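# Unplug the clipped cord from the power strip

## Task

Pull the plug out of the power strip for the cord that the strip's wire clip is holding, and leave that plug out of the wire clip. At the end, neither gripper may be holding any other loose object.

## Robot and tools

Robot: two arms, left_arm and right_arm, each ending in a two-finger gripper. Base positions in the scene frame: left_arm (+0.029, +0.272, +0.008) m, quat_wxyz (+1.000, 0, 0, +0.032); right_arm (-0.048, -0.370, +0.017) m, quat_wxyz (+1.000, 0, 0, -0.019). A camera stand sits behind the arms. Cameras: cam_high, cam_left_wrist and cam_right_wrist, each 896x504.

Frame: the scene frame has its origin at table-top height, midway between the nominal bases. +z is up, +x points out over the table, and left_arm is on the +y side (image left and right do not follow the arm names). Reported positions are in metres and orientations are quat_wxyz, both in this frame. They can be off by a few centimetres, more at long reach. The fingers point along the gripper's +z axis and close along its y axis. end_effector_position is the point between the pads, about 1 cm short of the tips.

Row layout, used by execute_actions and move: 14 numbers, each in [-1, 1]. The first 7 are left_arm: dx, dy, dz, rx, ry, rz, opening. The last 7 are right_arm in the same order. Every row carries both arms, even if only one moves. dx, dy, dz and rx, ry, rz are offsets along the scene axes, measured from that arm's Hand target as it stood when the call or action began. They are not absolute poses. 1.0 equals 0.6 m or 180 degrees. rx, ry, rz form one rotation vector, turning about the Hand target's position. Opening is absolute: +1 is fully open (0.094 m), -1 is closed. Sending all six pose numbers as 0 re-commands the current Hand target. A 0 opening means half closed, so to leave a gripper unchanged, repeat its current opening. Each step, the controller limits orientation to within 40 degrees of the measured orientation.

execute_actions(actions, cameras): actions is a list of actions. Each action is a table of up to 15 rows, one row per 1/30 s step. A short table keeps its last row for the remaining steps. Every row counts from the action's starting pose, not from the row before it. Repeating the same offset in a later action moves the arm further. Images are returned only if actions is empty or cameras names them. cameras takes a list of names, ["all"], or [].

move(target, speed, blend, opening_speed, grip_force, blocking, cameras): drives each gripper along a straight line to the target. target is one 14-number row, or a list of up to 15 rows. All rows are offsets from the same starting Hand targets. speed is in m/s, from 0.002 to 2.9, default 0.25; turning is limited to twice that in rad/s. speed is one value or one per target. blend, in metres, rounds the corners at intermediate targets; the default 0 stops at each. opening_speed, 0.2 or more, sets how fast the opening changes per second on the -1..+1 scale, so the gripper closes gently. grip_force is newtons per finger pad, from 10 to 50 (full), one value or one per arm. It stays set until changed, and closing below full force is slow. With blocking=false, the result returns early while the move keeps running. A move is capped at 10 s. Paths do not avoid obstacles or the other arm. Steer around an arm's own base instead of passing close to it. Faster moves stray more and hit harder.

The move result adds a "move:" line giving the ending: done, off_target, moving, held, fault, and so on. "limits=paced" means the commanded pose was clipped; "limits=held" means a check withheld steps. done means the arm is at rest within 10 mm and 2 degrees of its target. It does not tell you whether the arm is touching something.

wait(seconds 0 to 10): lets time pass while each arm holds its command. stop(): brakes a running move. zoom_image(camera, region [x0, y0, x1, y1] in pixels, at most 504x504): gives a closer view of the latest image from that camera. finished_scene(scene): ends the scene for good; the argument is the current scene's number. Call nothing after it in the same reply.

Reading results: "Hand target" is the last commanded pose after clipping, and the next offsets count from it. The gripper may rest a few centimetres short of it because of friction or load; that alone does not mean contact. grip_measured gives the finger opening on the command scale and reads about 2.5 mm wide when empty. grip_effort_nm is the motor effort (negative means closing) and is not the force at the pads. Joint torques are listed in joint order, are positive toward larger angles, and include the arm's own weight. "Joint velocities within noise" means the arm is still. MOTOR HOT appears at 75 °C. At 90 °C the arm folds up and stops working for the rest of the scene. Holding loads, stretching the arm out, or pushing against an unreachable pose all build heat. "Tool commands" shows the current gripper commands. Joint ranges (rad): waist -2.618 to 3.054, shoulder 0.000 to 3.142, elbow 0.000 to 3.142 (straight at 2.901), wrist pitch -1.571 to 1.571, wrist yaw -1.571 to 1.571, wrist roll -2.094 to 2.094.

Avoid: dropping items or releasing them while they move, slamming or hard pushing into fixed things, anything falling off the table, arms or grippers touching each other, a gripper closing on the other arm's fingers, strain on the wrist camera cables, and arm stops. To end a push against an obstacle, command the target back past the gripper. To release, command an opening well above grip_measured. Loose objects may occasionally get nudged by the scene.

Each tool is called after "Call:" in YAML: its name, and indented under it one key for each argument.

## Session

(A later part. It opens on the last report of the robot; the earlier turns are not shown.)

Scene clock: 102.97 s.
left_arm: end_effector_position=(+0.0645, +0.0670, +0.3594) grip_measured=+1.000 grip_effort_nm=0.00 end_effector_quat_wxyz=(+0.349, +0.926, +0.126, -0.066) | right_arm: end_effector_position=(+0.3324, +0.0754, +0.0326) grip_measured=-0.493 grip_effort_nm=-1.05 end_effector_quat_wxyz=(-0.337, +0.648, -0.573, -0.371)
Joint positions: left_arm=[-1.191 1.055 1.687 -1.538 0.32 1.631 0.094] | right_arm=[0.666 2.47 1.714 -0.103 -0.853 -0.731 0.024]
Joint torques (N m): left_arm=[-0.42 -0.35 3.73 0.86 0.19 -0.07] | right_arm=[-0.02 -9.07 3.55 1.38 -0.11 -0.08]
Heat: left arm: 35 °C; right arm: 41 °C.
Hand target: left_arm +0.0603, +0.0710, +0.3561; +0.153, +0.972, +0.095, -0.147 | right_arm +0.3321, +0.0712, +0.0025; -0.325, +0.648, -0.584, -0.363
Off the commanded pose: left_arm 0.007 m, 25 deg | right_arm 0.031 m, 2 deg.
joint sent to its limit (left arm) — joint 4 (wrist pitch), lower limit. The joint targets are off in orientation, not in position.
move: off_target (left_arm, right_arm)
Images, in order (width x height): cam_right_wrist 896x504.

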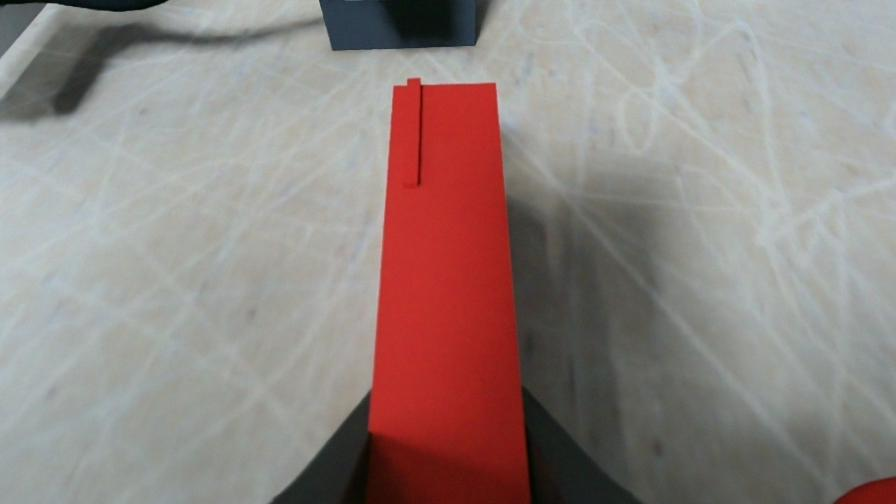

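Call:
move:
  target:
    - [0,0,0,0,0,0,1,0,0.005,0.035,0,0,0,-0.7]
    - [0,0,0,0,0,0,1,0,0.005,0.035,0,0,0,0.8]
    - [0,0,0,0,0,0,1,0,-0.09,0.19,0,0,0,0.8]
  opening_speed: 0.7
  speed: [0.05,0.05,0.12]
  cameras: ["cam_high","cam_right_wrist"]

Scene clock: 111.67 s.
left_arm: end_effector_position=(+0.0645, +0.0670, +0.3594) grip_measured=+1.000 grip_effort_nm=0.00 end_effector_quat_wxyz=(+0.349, +0.926, +0.126, -0.066) | right_arm: end_effector_position=(+0.3354, +0.0158, +0.0913) grip_measured=+0.797 grip_effort_nm=0.14 end_effector_quat_wxyz=(-0.307, +0.643, -0.603, -0.358)
Joint positions: left_arm=[-1.191 1.055 1.687 -1.538 0.32 1.631 0.094] | right_arm=[0.57 2.274 1.687 -0.433 -0.861 -0.846 0.084]
Joint torques (N m): left_arm=[-0.61 -0.24 3.88 0.86 0.24 -0.13] | right_arm=[-0.12 -15.69 4.74 0.96 -0.66 -0.07]
Heat: left arm: 35 °C; right arm: 40 °C.
Hand target: left_arm +0.0603, +0.0710, +0.3561; +0.153, +0.972, +0.095, -0.147 | right_arm +0.3322, +0.0171, +0.1164; -0.325, +0.648, -0.585, -0.363
Off the commanded pose: left_arm 0.007 m, 25 deg | right_arm 0.025 m, 3 deg.
joint sent to its limit (left arm) — joint 4 (wrist pitch), lower limit. The joint targets are off in orientation, not in position.
move: off_target (left_arm, right_arm)
Images, in order (width x height): cam_high 896x504, cam_right_wrist 896x504.

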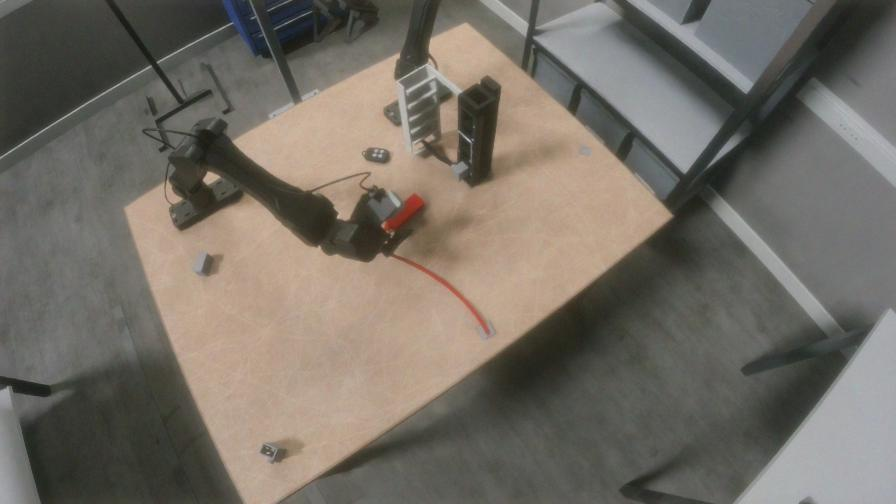

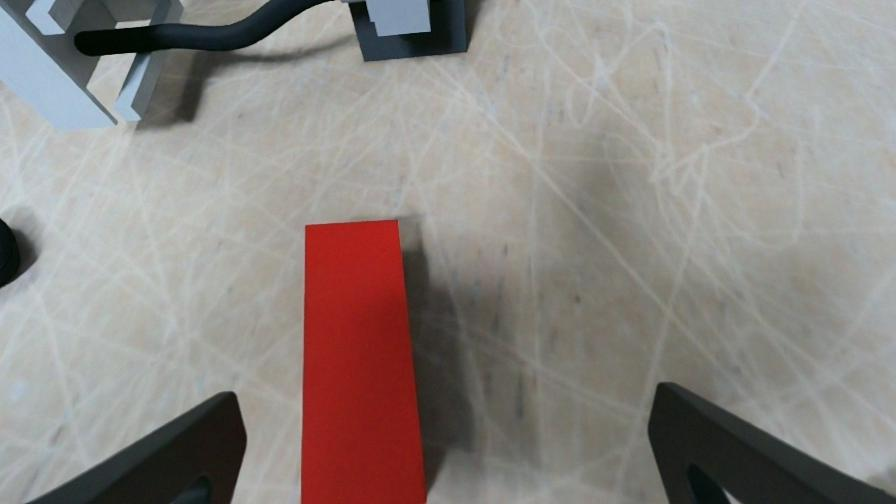

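Call:
move:
  target: [0,0,0,0,0,0,1,0.0,-0.06,0.12,0,0,0,1]
  speed: 0.15
  cameras: ["cam_high","cam_right_wrist"]

Scene clock: 115.03 s.
left_arm: end_effector_position=(+0.0645, +0.0670, +0.3594) grip_measured=+1.000 grip_effort_nm=0.00 end_effector_quat_wxyz=(+0.349, +0.926, +0.126, -0.066) | right_arm: end_effector_position=(+0.3312, -0.0220, +0.1559) grip_measured=+0.997 grip_effort_nm=0.14 end_effector_quat_wxyz=(-0.295, +0.641, -0.609, -0.363)
Joint positions: left_arm=[-1.191 1.055 1.687 -1.538 0.32 1.631 0.094] | right_arm=[0.501 2.156 1.777 -0.743 -0.896 -0.942 0.094]
Joint torques (N m): left_arm=[-0.65 -0.44 4.05 0.86 0.25 -0.11] | right_arm=[-0.1 -14.42 7.25 0.79 -0.69 -0.11]
Heat: left arm: 35 °C; right arm: 41 °C.
Hand target: left_arm +0.0603, +0.0710, +0.3561; +0.153, +0.972, +0.095, -0.147 | right_arm +0.3321, -0.0188, +0.1882; -0.325, +0.648, -0.585, -0.364
Off the commanded pose: left_arm 0.007 m, 25 deg | right_arm 0.033 m, 4 deg.
joint sent to its limit (left arm) — joint 4 (wrist pitch), lower limit. The joint targets are off in orientation, not in position.
move: off_target (left_arm, right_arm)
Images, in order (width x height): cam_high 896x504, cam_right_wrist 896x504.

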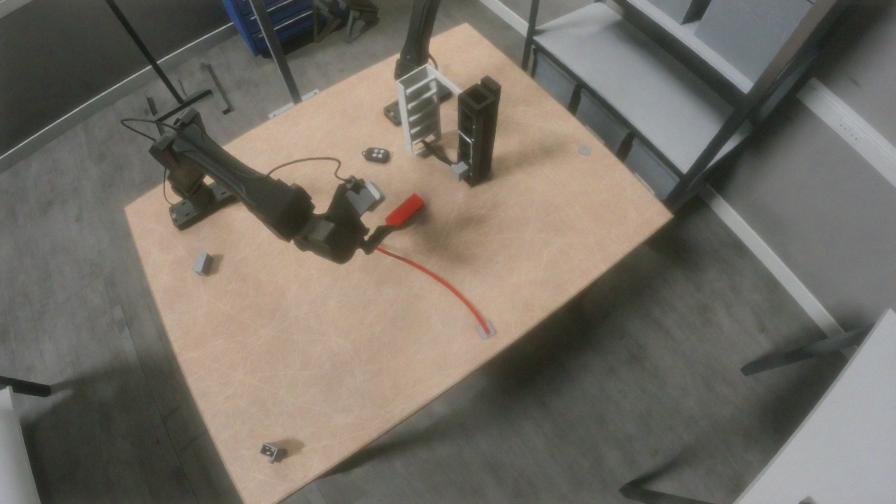

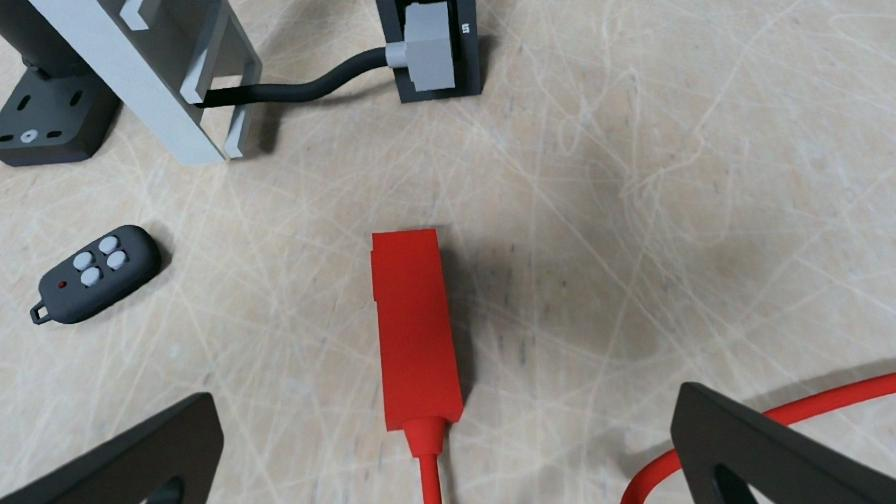

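Plug lies on the table, clear.

Call:
finished_scene:
  scene: 2

The scene is finished: the task was done.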